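# Fold the open backpack's loose flap all the way back

## Task

The backpack's zip is already open all the way and its flap rests loosely across the opening: fold that flap completely back. The backpack's body has to finish lying flat on the table and stay inside the table's edge (the run fails if any part of the body sticks well past the edge), and nothing may fall or be left off the table.

## Robot and tools

Robot: two arms, left_arm (on the +y side) and right_arm, each ending in a five-finger hand. right_arm has a right hand, left_arm a mirrored left hand. Arm names do not match image sides. Base positions in the scene frame: left_arm (+0.019, +0.240, +0.003) m, right_arm (-0.036, -0.316, -0.001) m, both turned only slightly about z. A post stands behind the arms on the floor.

Scene frame: origin at table-top height, halfway between the nominal bases; +x out over the table, +z up. Every reported position (metres), quaternion (wxyz) and target uses this frame.

Hand point: a spot 0.05 m in front of the palm and 0.15 m out from the wrist face. Its +z runs along the straight fingers, +y points out of the palm, and +x goes across the palm away from the thumb on the right hand and toward the thumb on the left hand. Straight fingertips reach 0.06 to 0.07 m past the point along +z, their centre lines sit 0.06 m behind it along -y. A wrist bracket on the little-finger side sticks out up to 0.10 m across the palm and can strike things.

The 28-number row (each number in -1..1), always all 28 even if one arm moves: left_arm dx, dy, dz, rx, ry, rz; left hand thumb_turn, thumb_bend, index, middle, ring, little; left force_limit, speed; then the same 14 for right_arm. Pose numbers are offsets, not poses: they displace the hand point from its current "Hand target" (the last commanded pose, after clipping), along scene-frame axes, with the turn taken about the Hand target's position. 1.0 equals 0.6 m for dx, dy, dz and 180 degrees for rx, ry, rz, which together form one rotation vector. All zeros for an arm's six pose numbers means no new request. Sending the same offset again moves it further.

Hand numbers are absolute targets: -1 open (thumb_turn beside the palm, thumb straight, fingers straight), +1 closed (thumb opposite the fingers, fully bent, fingers curled). force_limit maps -1..+1 to roughly 0..10 N at the fingertip (0..15 N for the two thumb motors). speed rises from almost nothing at -1 to full at +0.48 and stays full up to +1. Nothing in a row means "unchanged": to keep a hand as it is, resend the last eight hand numbers actually sent for it (or, if none yet, its hand_measured six plus hand_force_limit and hand_speed). For a soft grip close at speed -0.94 or below. With the thumb in front of the palm the hand closes around objects about 0.035 to 0.065 m thick; a thumb tip against the index pad can pinch light things.

execute_actions(actions, cameras): actions is a list of actions; each action is a table of 1 to 15 rows, one row per 1/30 s step, the last row held to step 15. Every row of an action counts from the Hand target at that action's start, not from the previous row. An empty actions list just returns state and images. cameras: list of names, ["all"], or [] for none.

move(target, speed, blend, blocking, cameras): target is one 28-number row or up to 15 rows; each row's offsets are measured from the same starting Hand targets, not from the row before. Paths are straight, ending together, capped at 10 s. speed is in m/s (0.002 to 4.3, default 0.25; turning rate up to twice that in rad/s), one value or one per target. blend (m) rounds corners; 0 stops at each target. blocking=false returns after about 0.5 s while motion continues. Moves do not avoid obstacles or the other arm; faster means harder contact and more lag, and a target set deeper past a contact presses harder.

wait(seconds, cameras): lets time pass (0 to 3600 s) without new commands. stop(cameras): brakes a running move. zoom_image(camera, region): region [x0, y0, x1, y1] in pixels of that camera's newest image, at most 504 by 504. show_instructions(): shows the reference pages. finished_scene(scene): ends the scene for good; call it only when the flap is folded back and stays so.

Cameras: cam_high and cam_low (896x504, fixed), cam_left_wrist and cam_right_wrist (672x504, fisheye, riding on the arms).

Results: end_effector_position and end_effector_quat_wxyz per arm; Hand target (base for the next offsets); hand_measured, hand_stopped_by (moving, target, force, stalled, fault) and hand_load_n, six values each in motor order; joint positions, velocities and torques; for moves a "move:" line such as done, off_target, moving, held or fault, plus limits=paced (pose clipped) or limits=held (steps withheld). A lost grip shows only as hand_load_n dropping near 0.

Cautions: the arm tracks loosely and may rest 1 to 3 cm (sometimes 5) below the command without touching anything; orientation commands are clipped to 40 degrees from the current orientation each step. To end a push, command the target back behind the hand point. Avoid dropping or slamming the bag, hard pushes, heavy finger loads, and any contact between the two hands or arms (it can end the run). Keep the backpack flat and inside the table edge. Long stretched reaches or pushing against the unreachable heat motors; at 100 °C that arm falls limp for 30 to 60 s. Loose objects may occasionally be nudged by outside pushes.

Each tool is called after "Call:" in YAML: its name, and indented under it one key for each argument.

Reference images:

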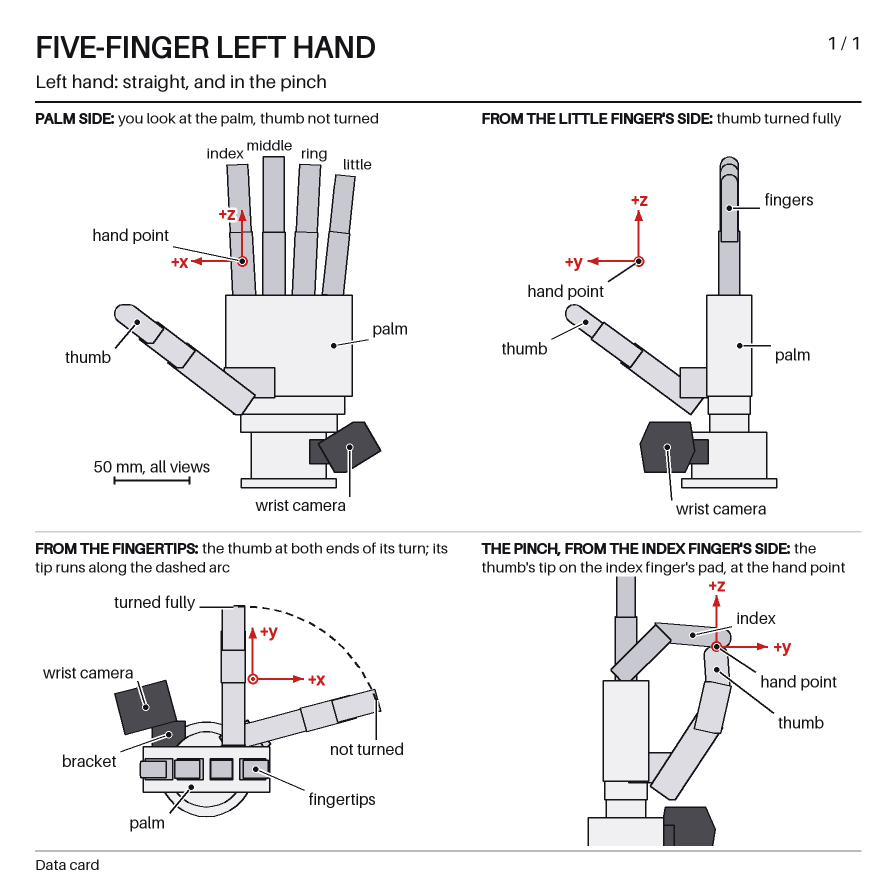

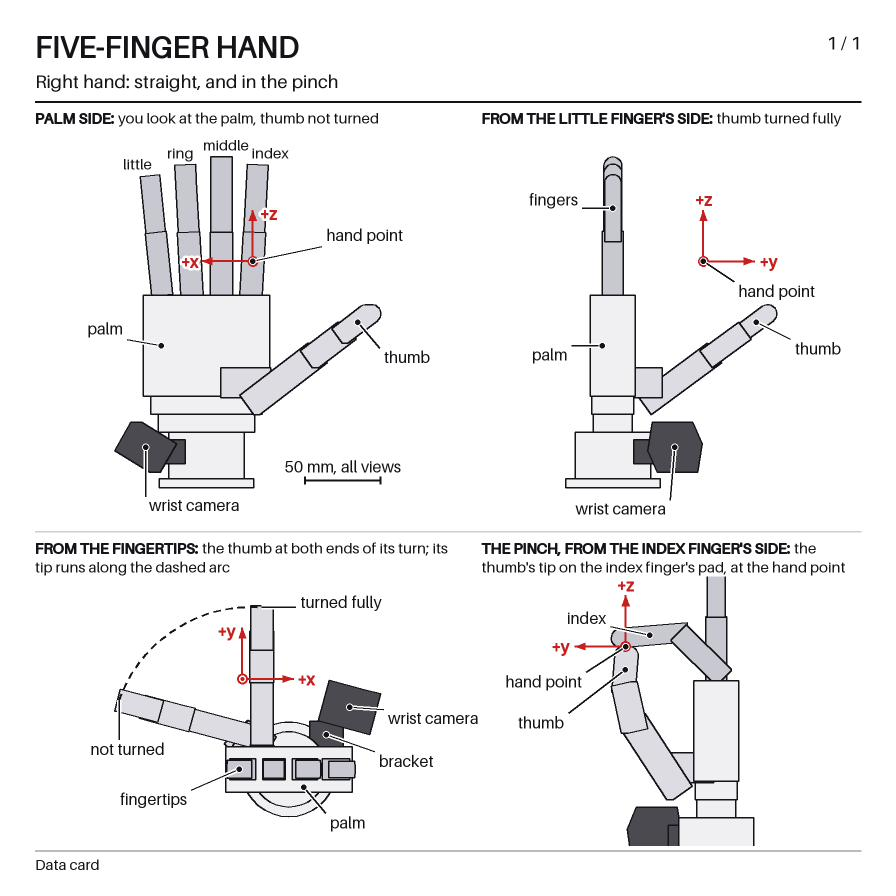

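## Session

Call:
execute_actions:
  actions: []

Scene clock: 0.00 s.
left_arm: end_effector_position=(+0.1174, +0.3776, +0.1561) hand_measured=(-1.000, -1.000, -1.000, -1.000, -1.000, -1.000) hand_load_n=(+0.0, +0.0, +0.0, +0.0, +0.0, +0.0) hand_stopped_by=(target, target, target, target, target, target) hand_force_limit=0.00 hand_speed=-0.80 end_effector_quat_wxyz=(-0.122, +0.735, -0.665, +0.057) | right_arm: end_effector_position=(+0.2757, -0.0299, +0.3564) hand_measured=(-1.000, -1.000, -1.000, -1.000, -1.000, -1.000) hand_load_n=(+0.0, +0.0, +0.0, +0.0, +0.0, +0.0) hand_stopped_by=(target, target, target, target, target, target) hand_force_limit=0.00 hand_speed=-0.80 end_effector_quat_wxyz=(-0.082, +0.720, -0.266, +0.636)
Joint positions: left_arm=[0.989 0.739 0.724 -1.327 0.146 0.856] | right_arm=[1.235 1.24 1.22 -0.866 1.34 -0.216]
Joint velocities: within noise
Joint torques (N m): no reading
Motor temperatures (°C): left_arm=[24 24 25 26 25 21] | right_arm=[26 25 22 23 25 22]
Heat: left arm: hottest wrist pitch 26 °C; right arm: hottest waist 26 °C.
Hand target: left_arm +0.1200, +0.3815, +0.1620; -0.130, +0.734, -0.665, +0.056 | right_arm +0.2771, -0.0263, +0.3662; -0.092, +0.716, -0.273, +0.636

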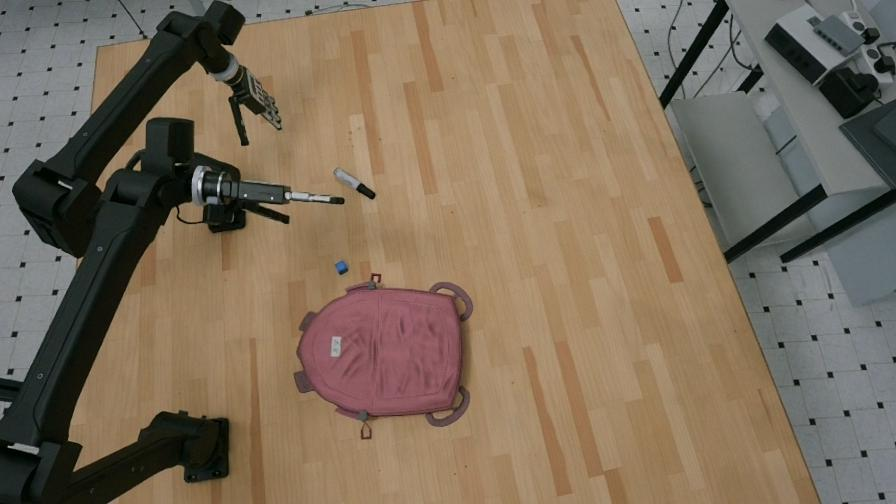

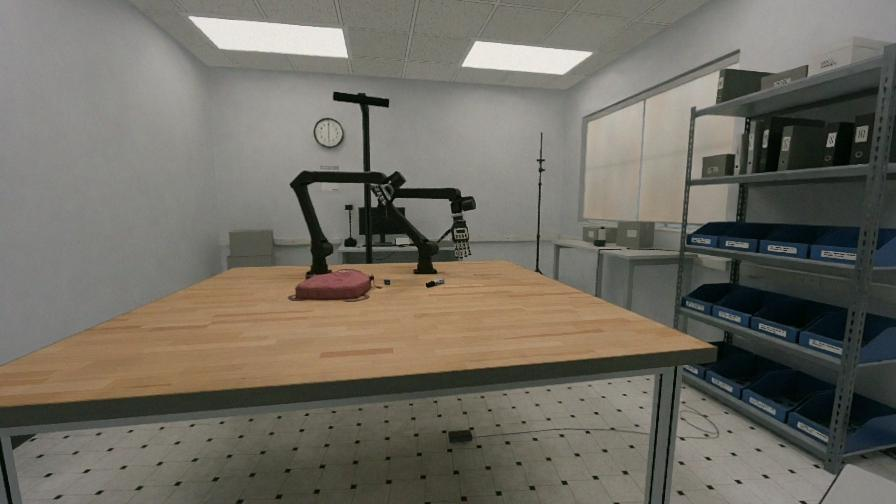

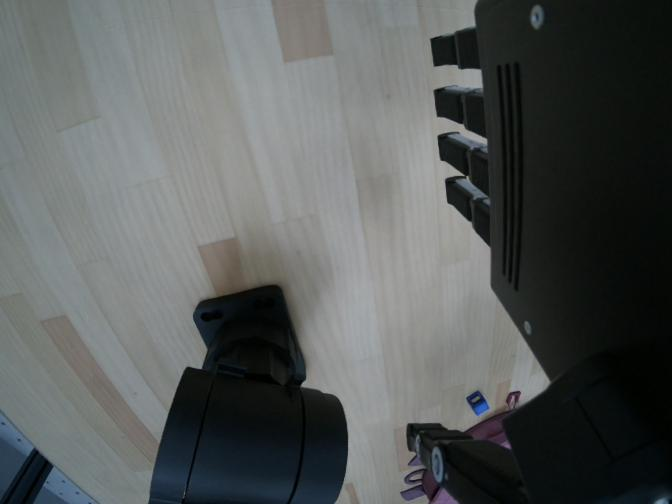

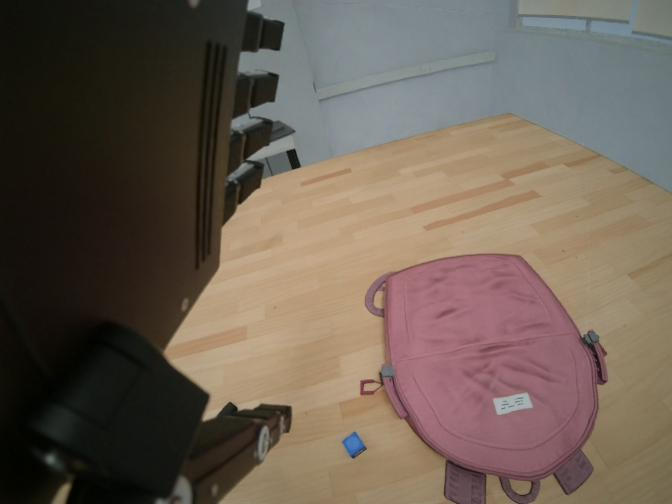

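Call:
zoom_image:
  camera: "cam_high"
  region: [270, 250, 500, 450]

Call:
zoom_image:
  camera: "cam_right_wrist"
  region: [300, 220, 640, 504]

Call:
zoom_image:
  camera: "cam_low"
  region: [260, 240, 460, 330]

Scaled by 2.191 from the camera's image (finer frame: 1280x720).

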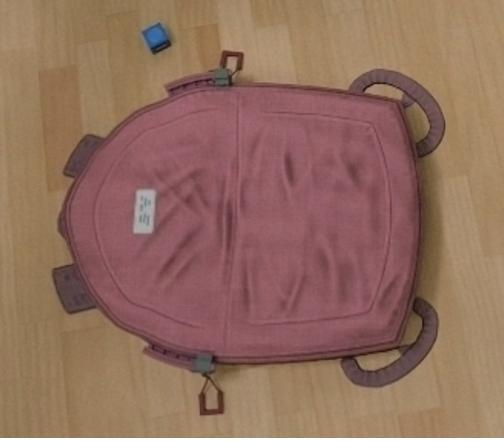

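Scaled by 1.482 from the camera's image (finer frame: 960x720).

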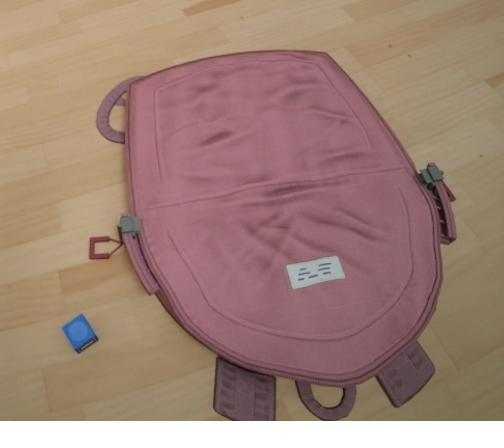

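Scaled by 2.520 from the camera's image (finer frame: 1280x720).

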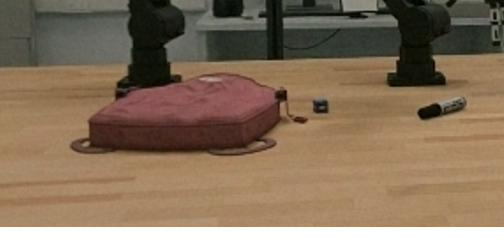

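Call:
move:
  target: [0,0,0,0,0,0,-1,-1,-1,-1,-1,-1,0,-0.8,-0.128,-0.707,-0.06,0.418,0.428,-0.133,-1,-1,-1,-1,-1,-1,0,-0.8]
  cameras: ["all"]

Scene clock: 32.87 s.
left_arm: end_effector_position=(+0.1174, +0.3776, +0.1561) hand_measured=(-1.000, -1.000, -1.000, -1.000, -1.000, -1.000) hand_load_n=(+0.0, +0.0, +0.0, +0.0, +0.0, +0.0) hand_stopped_by=(target, target, target, target, target, target) hand_force_limit=0.00 hand_speed=-0.80 end_effector_quat_wxyz=(-0.122, +0.735, -0.665, +0.057) | right_arm: end_effector_position=(+0.1948, -0.4413, +0.3151) hand_measured=(-1.000, -1.000, -1.000, -1.000, -1.000, -1.000) hand_load_n=(+0.0, -0.5, +0.0, +0.0, +0.0, +0.0) hand_stopped_by=(target, target, target, target, target, target) hand_force_limit=0.00 hand_speed=-0.80 end_effector_quat_wxyz=(+0.192, -0.648, +0.737, -0.011)
Joint positions: left_arm=[0.989 0.739 0.724 -1.327 0.146 0.856] | right_arm=[-0.707 1.151 1.343 -1.698 -0.383 -0.603]
Joint torques (N m): left_arm=[0.21 -2.26 10.02 0.35 0.08 -0.04] | right_arm=[0.67 -5.01 12.59 -0.21 -0.32 -0.14]
Heat: left arm: hottest elbow 28 °C; right arm: hottest waist 26 °C.
Hand target: left_arm +0.1200, +0.3815, +0.1620; -0.130, +0.734, -0.665, +0.056 | right_arm +0.2003, -0.4505, +0.3301; +0.183, -0.674, +0.692, +0.183
Off the commanded pose: left_arm 0.007 m, 1 deg | right_arm 0.018 m, 23 deg.
joint sent to its limit (right arm) — joint 4 (wrist pitch), lower limit. The joint targets are off in orientation, not in position.
move: off_target (right_arm)
cam_right_wrist: T_world_to_cam=[[-0.92316, -0.08859, -0.37406, 0.26609], [-0.32776, 0.68986, 0.64549, 0.16303], [0.20087, 0.7185, -0.6659, 0.59685]] pos_world=[0.17919, -0.51773, 0.39173]

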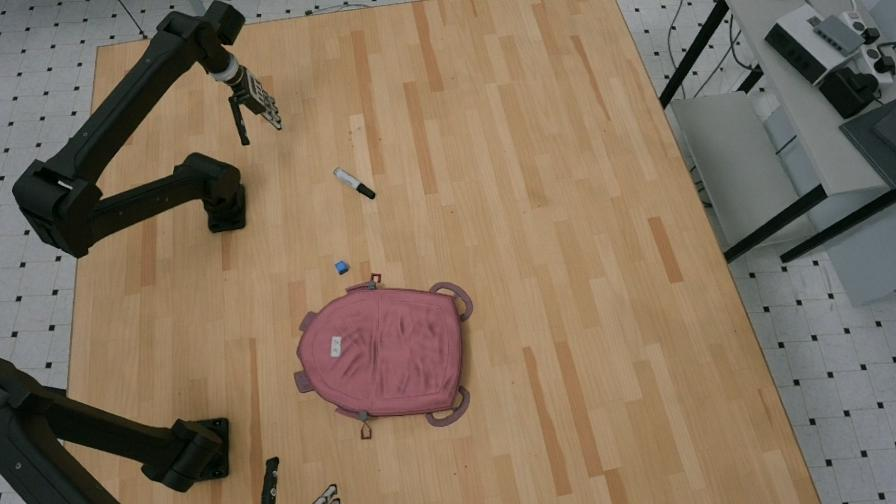

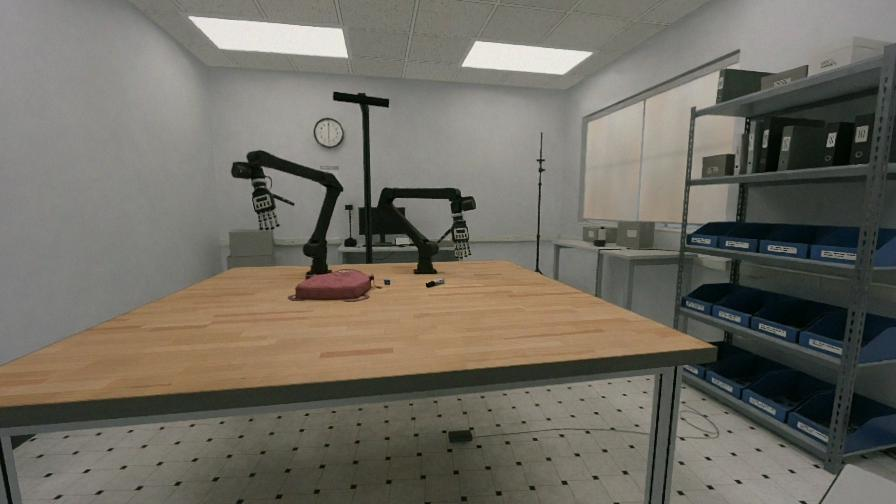

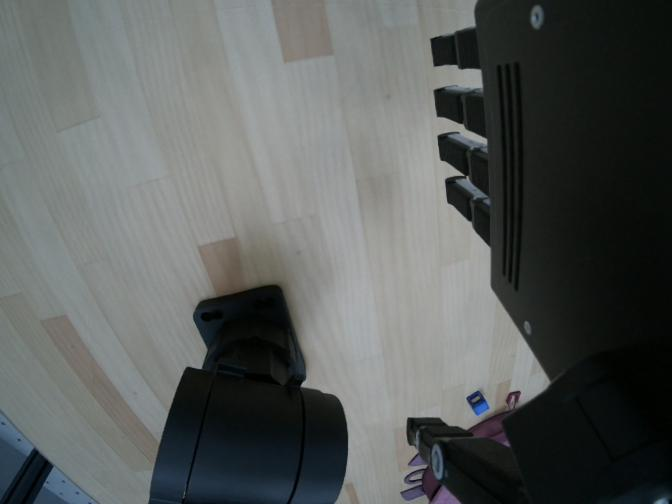

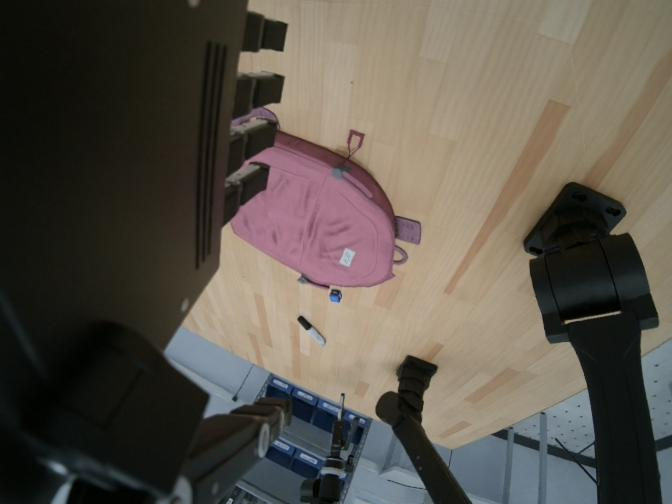

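Call:
zoom_image:
  camera: "cam_right_wrist"
  region: [210, 90, 450, 310]

Scaled by 2.100 from the camera's image (finer frame: 960x720).

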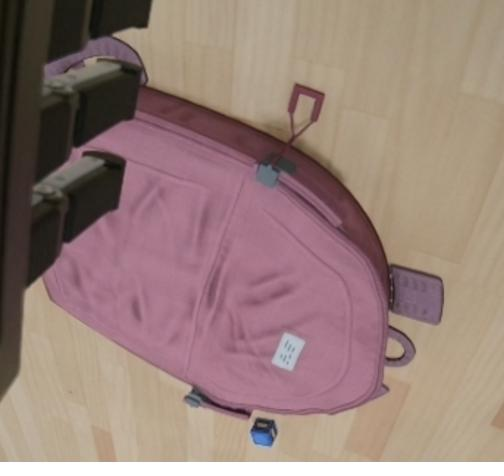

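Call:
move:
  target:
    - [0.267,-0.269,0.18,0.04,0.0935,-0.528,-1,-1,-1,-1,-1,-1,0,-0.8,0,0,0,0,0,0,-1,-1,-1,-1,-1,-1,0,-0.8]
    - [0.017,-0.886,0.18,-0.125,-0.044,0.933,-1,-1,-1,-1,-1,-1,0,-0.8,0,0,0,0,0,0,-1,-1,-1,-1,-1,-1,0,-0.8]
  blend: [0.05,0]
  speed: 0.3
  cameras: ["all"]

Scene clock: 52.37 s.
left_arm: end_effector_position=(+0.1314, -0.1318, +0.2609) hand_measured=(-1.000, -1.000, -1.000, -1.000, -1.000, -1.000) hand_load_n=(+0.0, +0.0, +0.0, -0.5, +0.0, +0.0) hand_stopped_by=(target, target, target, target, target, target) hand_force_limit=0.00 hand_speed=-0.80 end_effector_quat_wxyz=(-0.014, +0.728, +0.686, +0.008) | right_arm: end_effector_position=(+0.1948, -0.4414, +0.3151) hand_measured=(-1.000, -1.000, -1.000, -1.000, -1.000, -1.000) hand_load_n=(+0.0, +0.0, +0.0, +0.0, +0.0, +0.0) hand_stopped_by=(target, target, target, target, target, target) hand_force_limit=0.00 hand_speed=-0.80 end_effector_quat_wxyz=(+0.192, -0.648, +0.737, -0.011)
Joint positions: left_arm=[-1.426 1.411 1.438 -1.63 0.003 1.759] | right_arm=[-0.707 1.151 1.343 -1.698 -0.383 -0.603]
Joint torques (N m): left_arm=[-0.56 -10.11 12.04 0.02 -0.05 0.08] | right_arm=[0.62 -4.95 12.59 -0.2 -0.31 -0.13]
Motor temperatures (°C): left_arm=[24 24 29 26 25 21] | right_arm=[25 25 28 23 25 22]
Heat: left arm: hottest elbow 29 °C; right arm: hottest elbow 28 °C.
Hand target: left_arm +0.1302, -0.1501, +0.2700; -0.001, +0.736, +0.677, -0.001 | right_arm +0.2003, -0.4505, +0.3301; +0.183, -0.674, +0.692, +0.183
Off the commanded pose: left_arm 0.020 m, 2 deg | right_arm 0.018 m, 23 deg.
joint sent to its limit (right arm) — joint 4 (wrist pitch), lower limit. The joint targets are off in orientation, not in position.
move: off_target (left_arm)
cam_left_wrist: T_world_to_cam=[[-0.95138, 0.30678, -0.02754, 0.17708], [0.25015, 0.82172, 0.51205, -0.05456], [0.17972, 0.48027, -0.85851, 0.37477]] pos_world=[0.11477, -0.18949, 0.35456]
cam_right_wrist: T_world_to_cam=[[-0.9231, -0.08898, -0.37412, 0.2659], [-0.32805, 0.68983, 0.64537, 0.16312], [0.20066, 0.71848, -0.66598, 0.59691]] pos_world=[0.17919, -0.51773, 0.39173]

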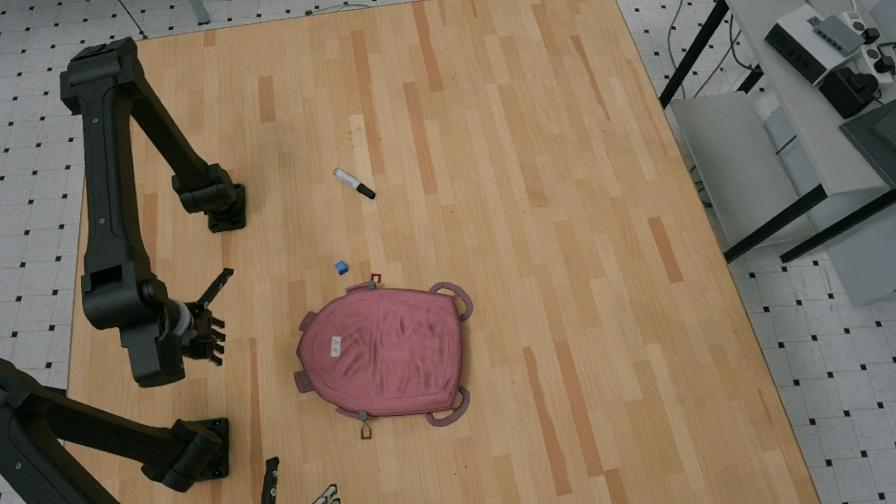

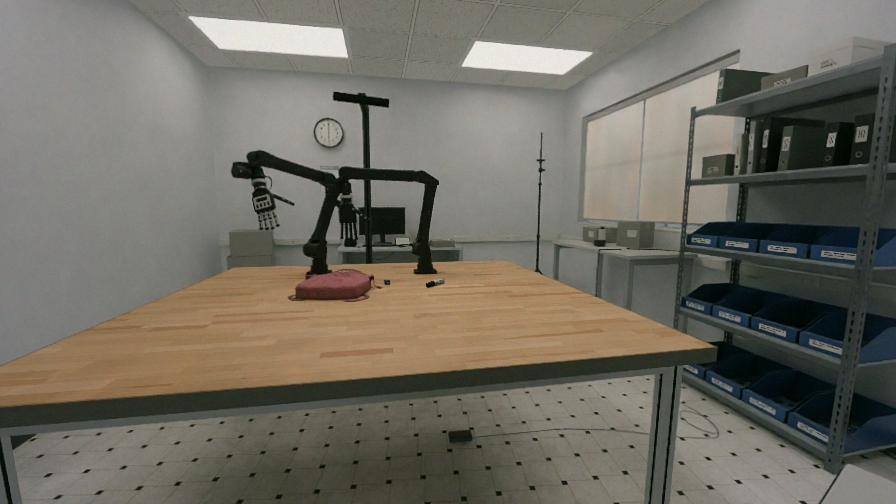

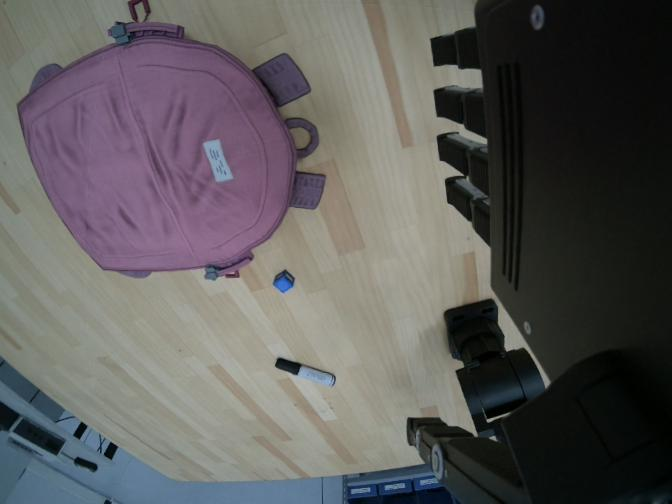

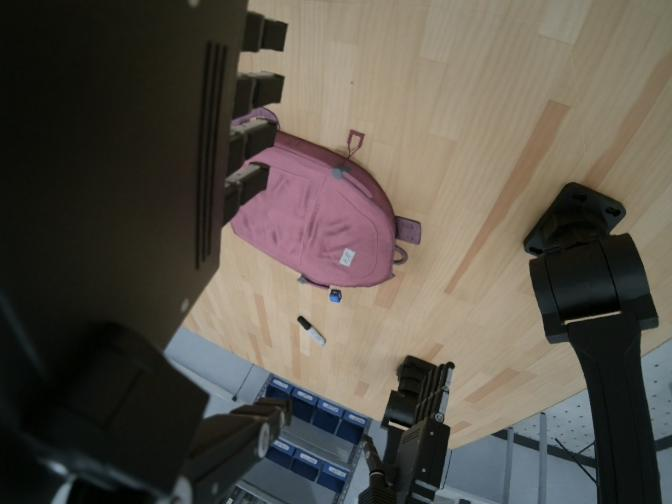

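Call:
zoom_image:
  camera: "cam_left_wrist"
  region: [90, 0, 350, 290]

Scaled by 1.738 from the camera's image (finer frame: 960x720).

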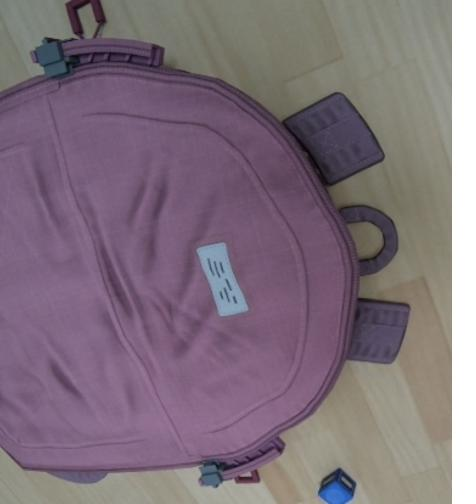

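Call:
move:
  target: [-0.083,-0.083,-0.117,0,-0.25,0,-1,-1,-1,-1,-1,-1,0,-0.8,0,0,0,0,0,0,-1,-1,-1,-1,-1,-1,0,-0.8]
  cameras: ["cam_left_wrist","cam_high"]

Scene clock: 60.77 s.
left_arm: end_effector_position=(+0.1130, -0.1707, +0.2535) hand_measured=(-1.000, -1.000, -1.000, -1.000, -1.000, -1.000) hand_load_n=(+0.0, +0.0, +0.0, +0.0, +0.0, +0.0) hand_stopped_by=(target, target, target, target, target, target) hand_force_limit=0.00 hand_speed=-0.80 end_effector_quat_wxyz=(+0.120, +0.734, +0.657, +0.119) | right_arm: end_effector_position=(+0.1948, -0.4414, +0.3151) hand_measured=(-1.000, -1.000, -1.000, -1.000, -1.000, -1.000) hand_load_n=(+0.0, +0.0, +0.0, +0.0, +0.0, +0.0) hand_stopped_by=(target, target, target, target, target, target) hand_force_limit=0.00 hand_speed=-0.80 end_effector_quat_wxyz=(+0.192, -0.648, +0.737, -0.011)
Joint positions: left_arm=[-1.624 1.468 1.397 -1.502 -0.34 1.612] | right_arm=[-0.707 1.151 1.343 -1.698 -0.383 -0.603]
Joint torques (N m): left_arm=[1.08 -13.16 8.69 -0.36 -0.19 0.04] | right_arm=[0.62 -4.95 12.59 -0.2 -0.32 -0.13]
Heat: left arm: hottest elbow 30 °C; right arm: hottest elbow 28 °C.
Hand target: left_arm +0.1180, -0.1692, +0.2577; +0.120, +0.733, +0.659, +0.116 (not the last commanded pose) | right_arm +0.2003, -0.4505, +0.3301; +0.183, -0.674, +0.692, +0.183
Off the commanded pose: left_arm 0.069 m, 25 deg | right_arm 0.018 m, 23 deg.
joint sent to its limit (right arm) — joint 4 (wrist pitch), lower limit. The joint targets are off in orientation, not in position.
move: held (left_arm; a check stopped the path); limits=held
pose unreachable (left arm): on one or more control steps of this call, first in action 0 (counted from 0), this arm could not follow its commanded pose, so it was not sent that pose on those steps. It may still have moved: this result reports where it is.
cause: moving toward the commanded pose would bring a part of the arm too close to another arm (a part of this arm just beyond joint 4 (wrist pitch) and a part of the right arm just beyond its joint 2 (shoulder), along the way the arms are being sent, or toward where that arm still pushes).
cam_left_wrist: T_world_to_cam=[[-0.86495, 0.34986, -0.3598, 0.25319], [0.11356, 0.83479, 0.53872, -0.00328], [0.48883, 0.42511, -0.76179, 0.32157]] pos_world=[0.06217, -0.22254, 0.33783]
Images, in order (width x height): cam_high 896x504, cam_left_wrist 672x504.

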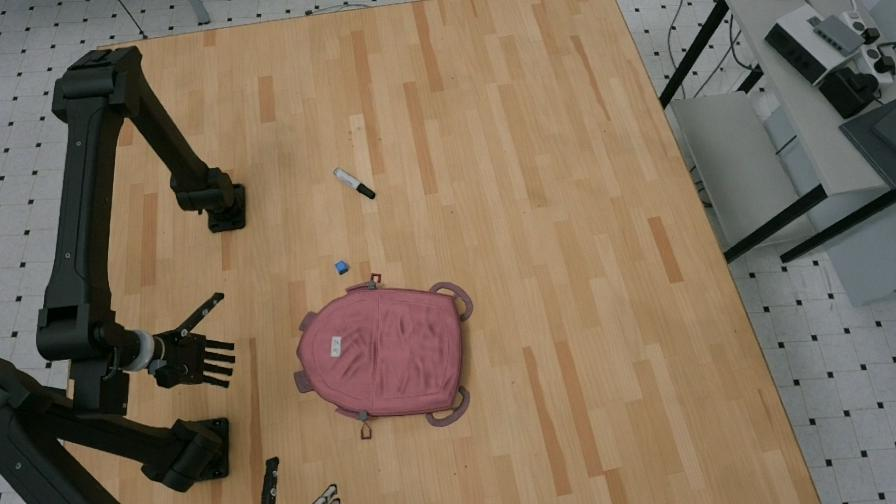

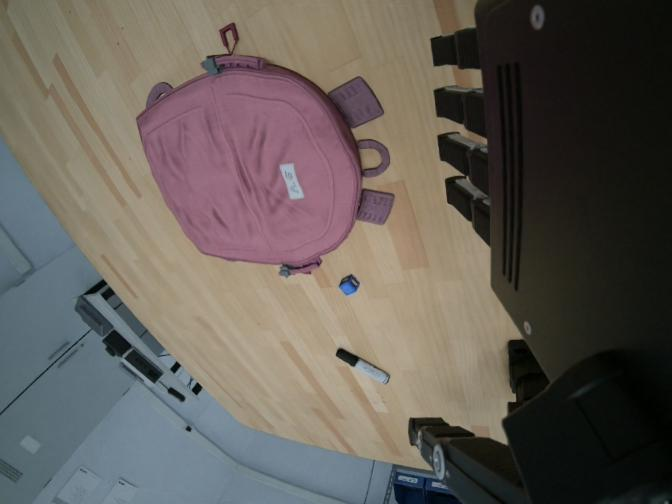

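Call:
move:
  target: [0,0,0,0,0,0,-1,-1,-1,-1,-1,-1,0,-0.8,0.367,-0.083,-0.083,0,0,0,-1,-1,-1,-1,-1,-1,0,-0.8]
  cameras: ["cam_right_wrist","cam_high"]

Scene clock: 71.50 s.
left_arm: end_effector_position=(+0.1130, -0.1707, +0.2535) hand_measured=(-1.000, -1.000, -1.000, -1.000, -1.000, -1.000) hand_load_n=(+0.0, +0.0, +0.0, +0.0, +0.0, +0.0) hand_stopped_by=(target, target, target, target, target, target) hand_force_limit=0.00 hand_speed=-0.80 end_effector_quat_wxyz=(+0.120, +0.734, +0.657, +0.119) | right_arm: end_effector_position=(+0.4097, -0.4969, +0.2686) hand_measured=(-1.000, -1.000, -1.000, -1.000, -1.000, -1.000) hand_load_n=(+0.0, +0.0, +0.0, +0.0, +0.0, +0.0) hand_stopped_by=(target, target, target, target, target, target) hand_force_limit=0.00 hand_speed=-0.80 end_effector_quat_wxyz=(-0.216, +0.660, -0.715, -0.082)
Joint positions: left_arm=[-1.624 1.468 1.397 -1.502 -0.34 1.612] | right_arm=[-0.527 1.796 1.873 -1.699 -0.463 -0.495]
Joint torques (N m): left_arm=[1.08 -13.16 8.68 -0.36 -0.19 0.04] | right_arm=[1.26 -13.33 12.37 -0.43 -0.53 0.2]
Heat: left arm: hottest elbow 30 °C; right arm: hottest elbow 30 °C.
Hand target: left_arm +0.1180, -0.1692, +0.2577; +0.121, +0.733, +0.659, +0.116 | right_arm +0.4205, -0.5003, +0.2804; -0.183, +0.674, -0.692, -0.183
Off the commanded pose: left_arm 0.007 m, 0 deg | right_arm 0.016 m, 13 deg.
joint sent to its limit (right arm) — joint 4 (wrist pitch), lower limit. The joint targets are off in orientation, not in position.
move: off_target (right_arm)
cam_right_wrist: T_world_to_cam=[[-0.942, -0.10921, -0.31736, 0.42446], [-0.32343, 0.54794, 0.77146, 0.19574], [0.08964, 0.82936, -0.55148, 0.63258]] pos_world=[0.40644, -0.58553, 0.33256]
Images, in order (width x height): cam_high 896x504, cam_right_wrist 672x504.

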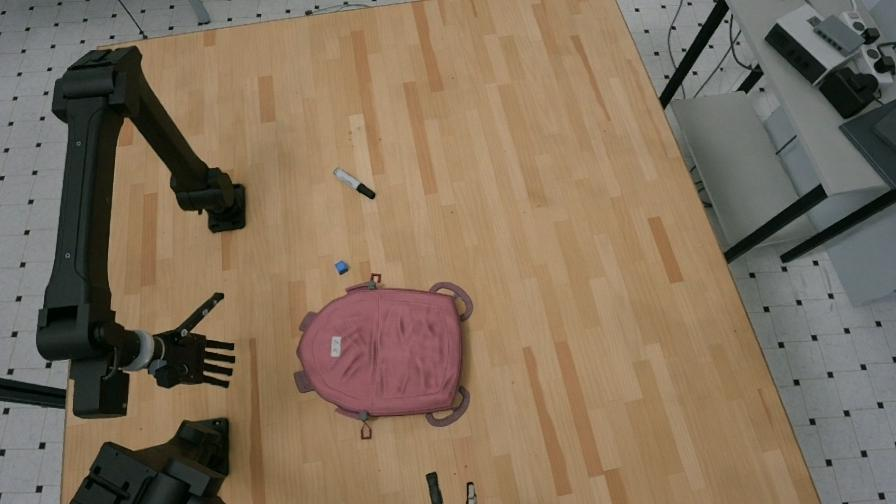

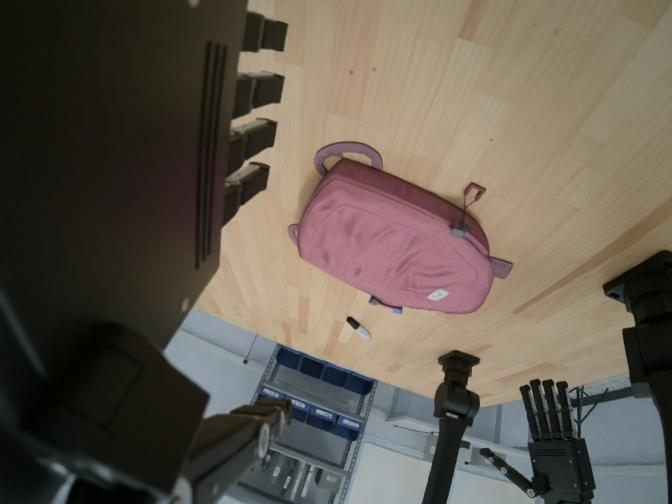

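Call:
zoom_image:
  camera: "cam_right_wrist"
  region: [270, 120, 530, 340]

Scaled by 1.938 from the camera's image (finer frame: 960x720).

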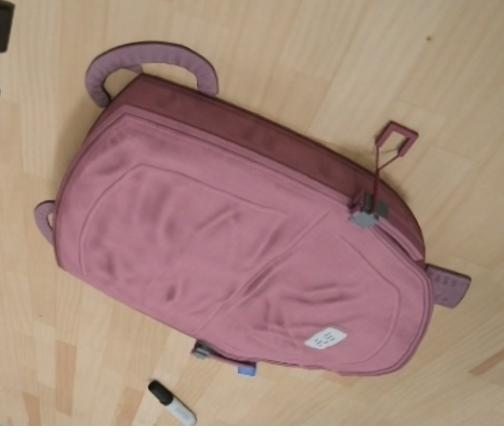

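Call:
move:
  target: [-0.03,-0.05,-0.163,0,-0.12,0,-1,-1,-1,-1,-1,-1,0,-0.8,0,0,0,0,0,0,-1,-1,-1,-1,-1,-1,0,-0.8]
  cameras: ["cam_left_wrist","cam_right_wrist"]

Scene clock: 76.87 s.
left_arm: end_effector_position=(+0.1061, -0.1987, +0.1691) hand_measured=(-1.000, -1.000, -1.000, -1.000, -1.000, -1.000) hand_load_n=(+0.0, +0.0, +0.0, +0.0, +0.0, +0.0) hand_stopped_by=(target, target, target, target, target, target) hand_force_limit=0.00 hand_speed=-0.80 end_effector_quat_wxyz=(+0.241, +0.698, +0.627, +0.249) | right_arm: end_effector_position=(+0.4098, -0.4968, +0.2686) hand_measured=(-1.000, -1.000, -1.000, -1.000, -1.000, -1.000) hand_load_n=(+0.0, +0.0, +0.0, +0.5, +0.0, +0.0) hand_stopped_by=(target, target, target, target, target, target) hand_force_limit=0.00 hand_speed=-0.80 end_effector_quat_wxyz=(-0.216, +0.659, -0.716, -0.082)
Joint positions: left_arm=[-1.742 1.669 1.254 -1.283 -0.699 1.444] | right_arm=[-0.527 1.796 1.873 -1.699 -0.464 -0.494]
Joint torques (N m): left_arm=[-0.73 -13.33 6.83 0.01 -0.64 -0.17] | right_arm=[1.2 -13.33 12.36 -0.42 -0.53 0.17]
Heat: left arm: hottest elbow 30 °C; right arm: hottest elbow 31 °C.
Hand target: left_arm +0.1001, -0.1992, +0.1601; +0.242, +0.698, +0.625, +0.251 | right_arm +0.4205, -0.5003, +0.2804; -0.183, +0.674, -0.692, -0.183
Off the commanded pose: left_arm 0.011 m, 0 deg | right_arm 0.016 m, 13 deg.
joint sent to its limit (right arm) — joint 4 (wrist pitch), lower limit. The joint targets are off in orientation, not in position.
move: off_target (left_arm)
cam_left_wrist: T_world_to_cam=[[-0.6786, 0.34131, -0.6504, 0.2543], [-0.0925, 0.83872, 0.53665, 0.08936], [0.72866, 0.42433, -0.53758, 0.20905]] pos_world=[0.02851, -0.25045, 0.22982]
cam_right_wrist: T_world_to_cam=[[-0.94211, -0.10834, -0.31732, 0.42501], [-0.32293, 0.54788, 0.77172, 0.19536], [0.09024, 0.82951, -0.55115, 0.63223]] pos_world=[0.40644, -0.58543, 0.33256]

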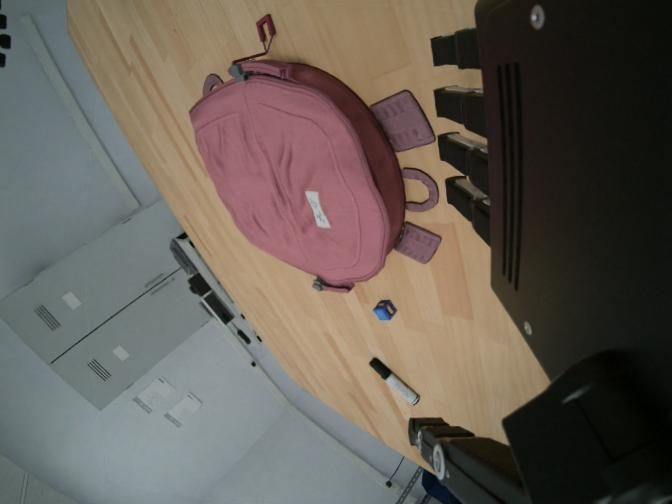

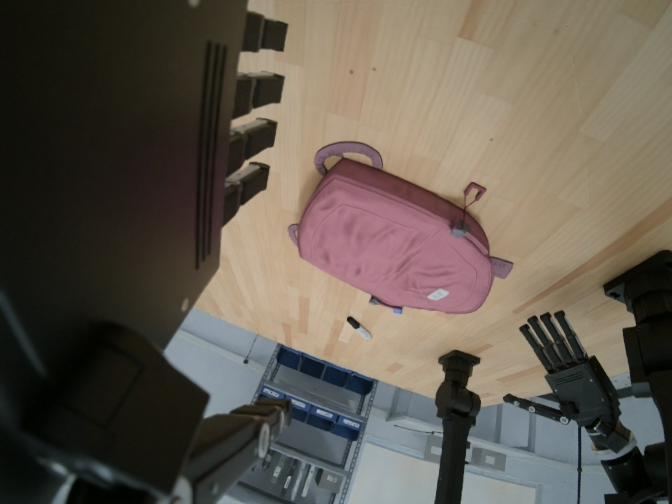

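Call:
zoom_image:
  camera: "cam_left_wrist"
  region: [240, 40, 450, 310]

Scaled by 1.867 from the camera's image (finer frame: 960x720).

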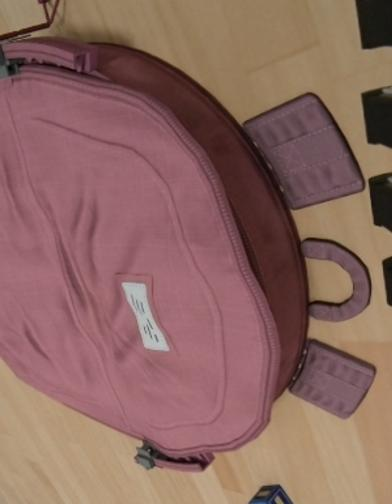

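Call:
move:
  target: [0.042,0.107,-0.05,0.0116,0.2266,-0.009,-1,-1,0,0,0,0,0,-0.5,0,0,0,0,0,0,-1,-1,-1,-1,-1,-1,0,-0.8]
  cameras: ["all"]

Scene clock: 118.97 s.
left_arm: end_effector_position=(+0.1210, -0.1446, +0.1336) hand_measured=(-1.000, -1.000, +0.000, +0.000, +0.000, +0.000) hand_load_n=(+0.0, +0.0, +0.0, +0.0, +0.0, +0.0) hand_stopped_by=(target, target, target, target, target, target) hand_force_limit=0.00 hand_speed=-0.50 end_effector_quat_wxyz=(+0.010, +0.754, +0.656, -0.005) | right_arm: end_effector_position=(+0.4098, -0.4968, +0.2686) hand_measured=(-1.000, -1.000, -1.000, -1.000, -1.000, -1.000) hand_load_n=(+0.0, +0.0, +0.0, +0.0, +0.0, +0.0) hand_stopped_by=(target, target, target, target, target, target) hand_force_limit=0.00 hand_speed=-0.80 end_effector_quat_wxyz=(-0.216, +0.659, -0.716, -0.082)
Joint positions: left_arm=[-1.461 1.437 1.128 -1.241 -0.003 1.803] | right_arm=[-0.527 1.796 1.873 -1.699 -0.464 -0.494]
Joint torques (N m): left_arm=[1.14 -12.1 6.71 -0.59 0.06 0.08] | right_arm=[1.2 -13.33 12.37 -0.42 -0.53 0.17]
Motor temperatures (°C): left_arm=[24 25 28 26 25 21] | right_arm=[25 28 35 23 25 22]
Heat: left arm: hottest elbow 28 °C; right arm: hottest elbow 35 °C.
Hand target: left_arm +0.1252, -0.1351, +0.1301; +0.000, +0.755, +0.656, +0.000 | right_arm +0.4205, -0.5003, +0.2804; -0.183, +0.674, -0.692, -0.183
Off the commanded pose: left_arm 0.011 m, 1 deg | right_arm 0.016 m, 13 deg.
joint sent to its limit (right arm) — joint 4 (wrist pitch), lower limit. The joint targets are off in orientation, not in position.
move: off_target (left_arm)
cam_left_wrist: T_world_to_cam=[[-0.92363, 0.37904, -0.05683, 0.17858], [0.30974, 0.82551, 0.4718, 0.02241], [0.22574, 0.41817, -0.87987, 0.26177]] pos_world=[0.09891, -0.19565, 0.22989]
cam_right_wrist: T_world_to_cam=[[-0.94211, -0.10834, -0.31732, 0.42501], [-0.32293, 0.54788, 0.77172, 0.19536], [0.09024, 0.82951, -0.55115, 0.63223]] pos_world=[0.40644, -0.58543, 0.33256]

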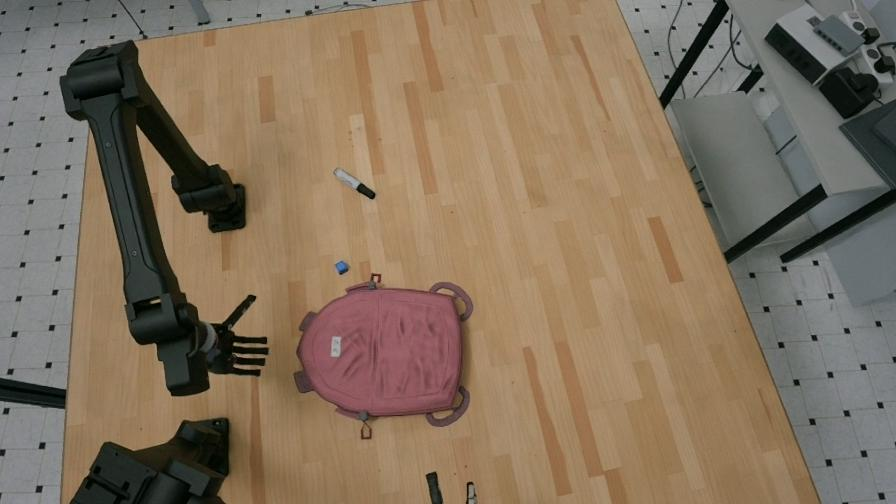

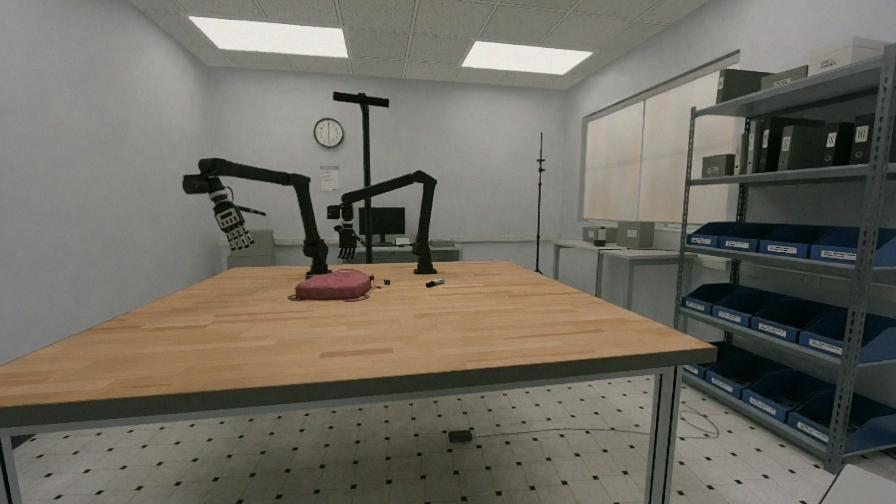

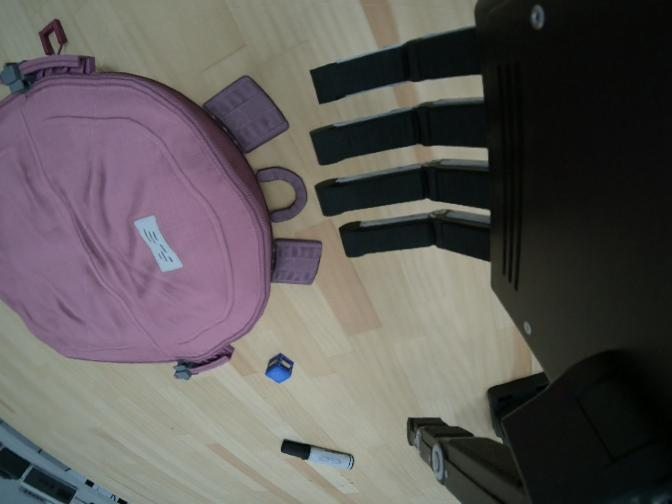

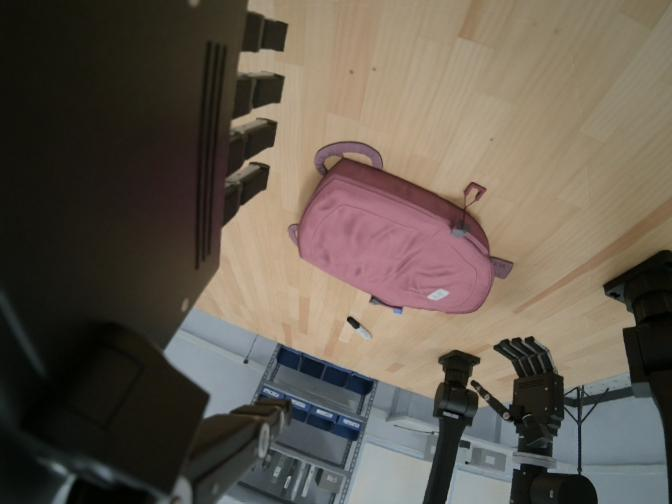

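Call:
move:
  target: [0.017,0.033,-0.123,0,0,0,-1,-1,0,0,0,0,0,-0.5,0,0,0,0,0,0,-1,-1,-1,-1,-1,-1,0,-0.8]
  speed: 0.15
  cameras: ["cam_left_wrist","cam_right_wrist"]

Scene clock: 125.97 s.
left_arm: end_effector_position=(+0.1304, -0.1200, +0.0677) hand_measured=(-1.000, -1.000, +0.000, +0.000, +0.000, +0.000) hand_load_n=(+0.0, +0.0, +0.0, +0.0, +0.0, +0.0) hand_stopped_by=(target, target, target, target, target, target) hand_force_limit=0.00 hand_speed=-0.50 end_effector_quat_wxyz=(+0.009, +0.755, +0.656, -0.005) | right_arm: end_effector_position=(+0.4098, -0.4968, +0.2686) hand_measured=(-1.000, -1.000, -1.000, -1.000, -1.000, -1.000) hand_load_n=(+0.0, +0.0, +0.0, +0.0, +0.0, +0.0) hand_stopped_by=(target, target, target, target, target, target) hand_force_limit=0.00 hand_speed=-0.80 end_effector_quat_wxyz=(-0.216, +0.659, -0.716, -0.082)
Joint positions: left_arm=[-1.431 1.449 0.953 -1.055 -0.002 1.835] | right_arm=[-0.527 1.796 1.873 -1.699 -0.464 -0.494]
Joint torques (N m): left_arm=[1.26 -9.64 6.23 0.4 0.05 0.11] | right_arm=[1.26 -13.33 12.37 -0.44 -0.53 0.17]
Heat: left arm: hottest elbow 28 °C; right arm: hottest elbow 36 °C.
Hand target: left_arm +0.1354, -0.1152, +0.0562; +0.000, +0.755, +0.656, +0.000 | right_arm +0.4205, -0.5003, +0.2804; -0.183, +0.674, -0.692, -0.183
Off the commanded pose: left_arm 0.013 m, 1 deg | right_arm 0.016 m, 13 deg.
joint sent to its limit (right arm) — joint 4 (wrist pitch), lower limit. The joint targets are off in orientation, not in position.
move: off_target (left_arm)
cam_left_wrist: T_world_to_cam=[[-0.9229, 0.38089, -0.0563, 0.17432], [0.31125, 0.82412, 0.47323, 0.02989], [0.22665, 0.41922, -0.87914, 0.19135]] pos_world=[0.10821, -0.17125, 0.1639]
cam_right_wrist: T_world_to_cam=[[-0.94211, -0.10834, -0.31732, 0.42501], [-0.32293, 0.54788, 0.77172, 0.19536], [0.09024, 0.82951, -0.55115, 0.63223]] pos_world=[0.40644, -0.58543, 0.33256]

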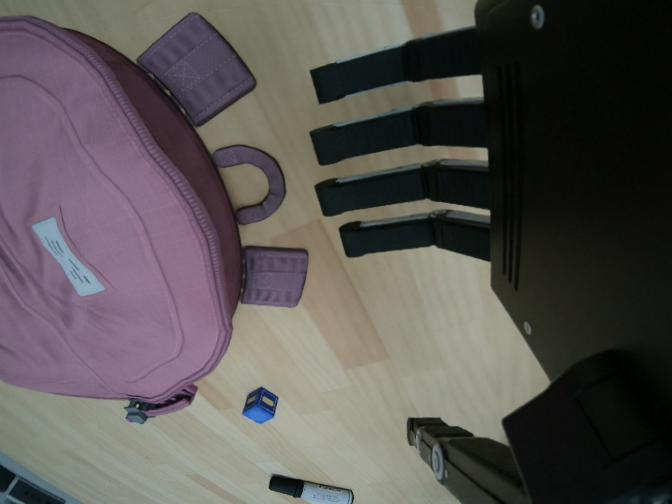

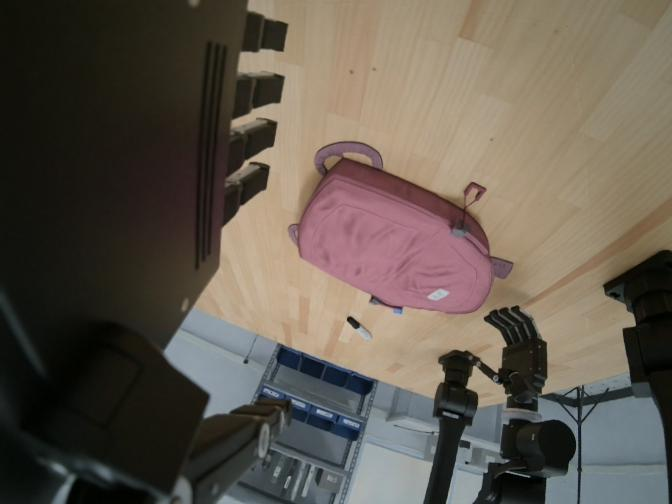

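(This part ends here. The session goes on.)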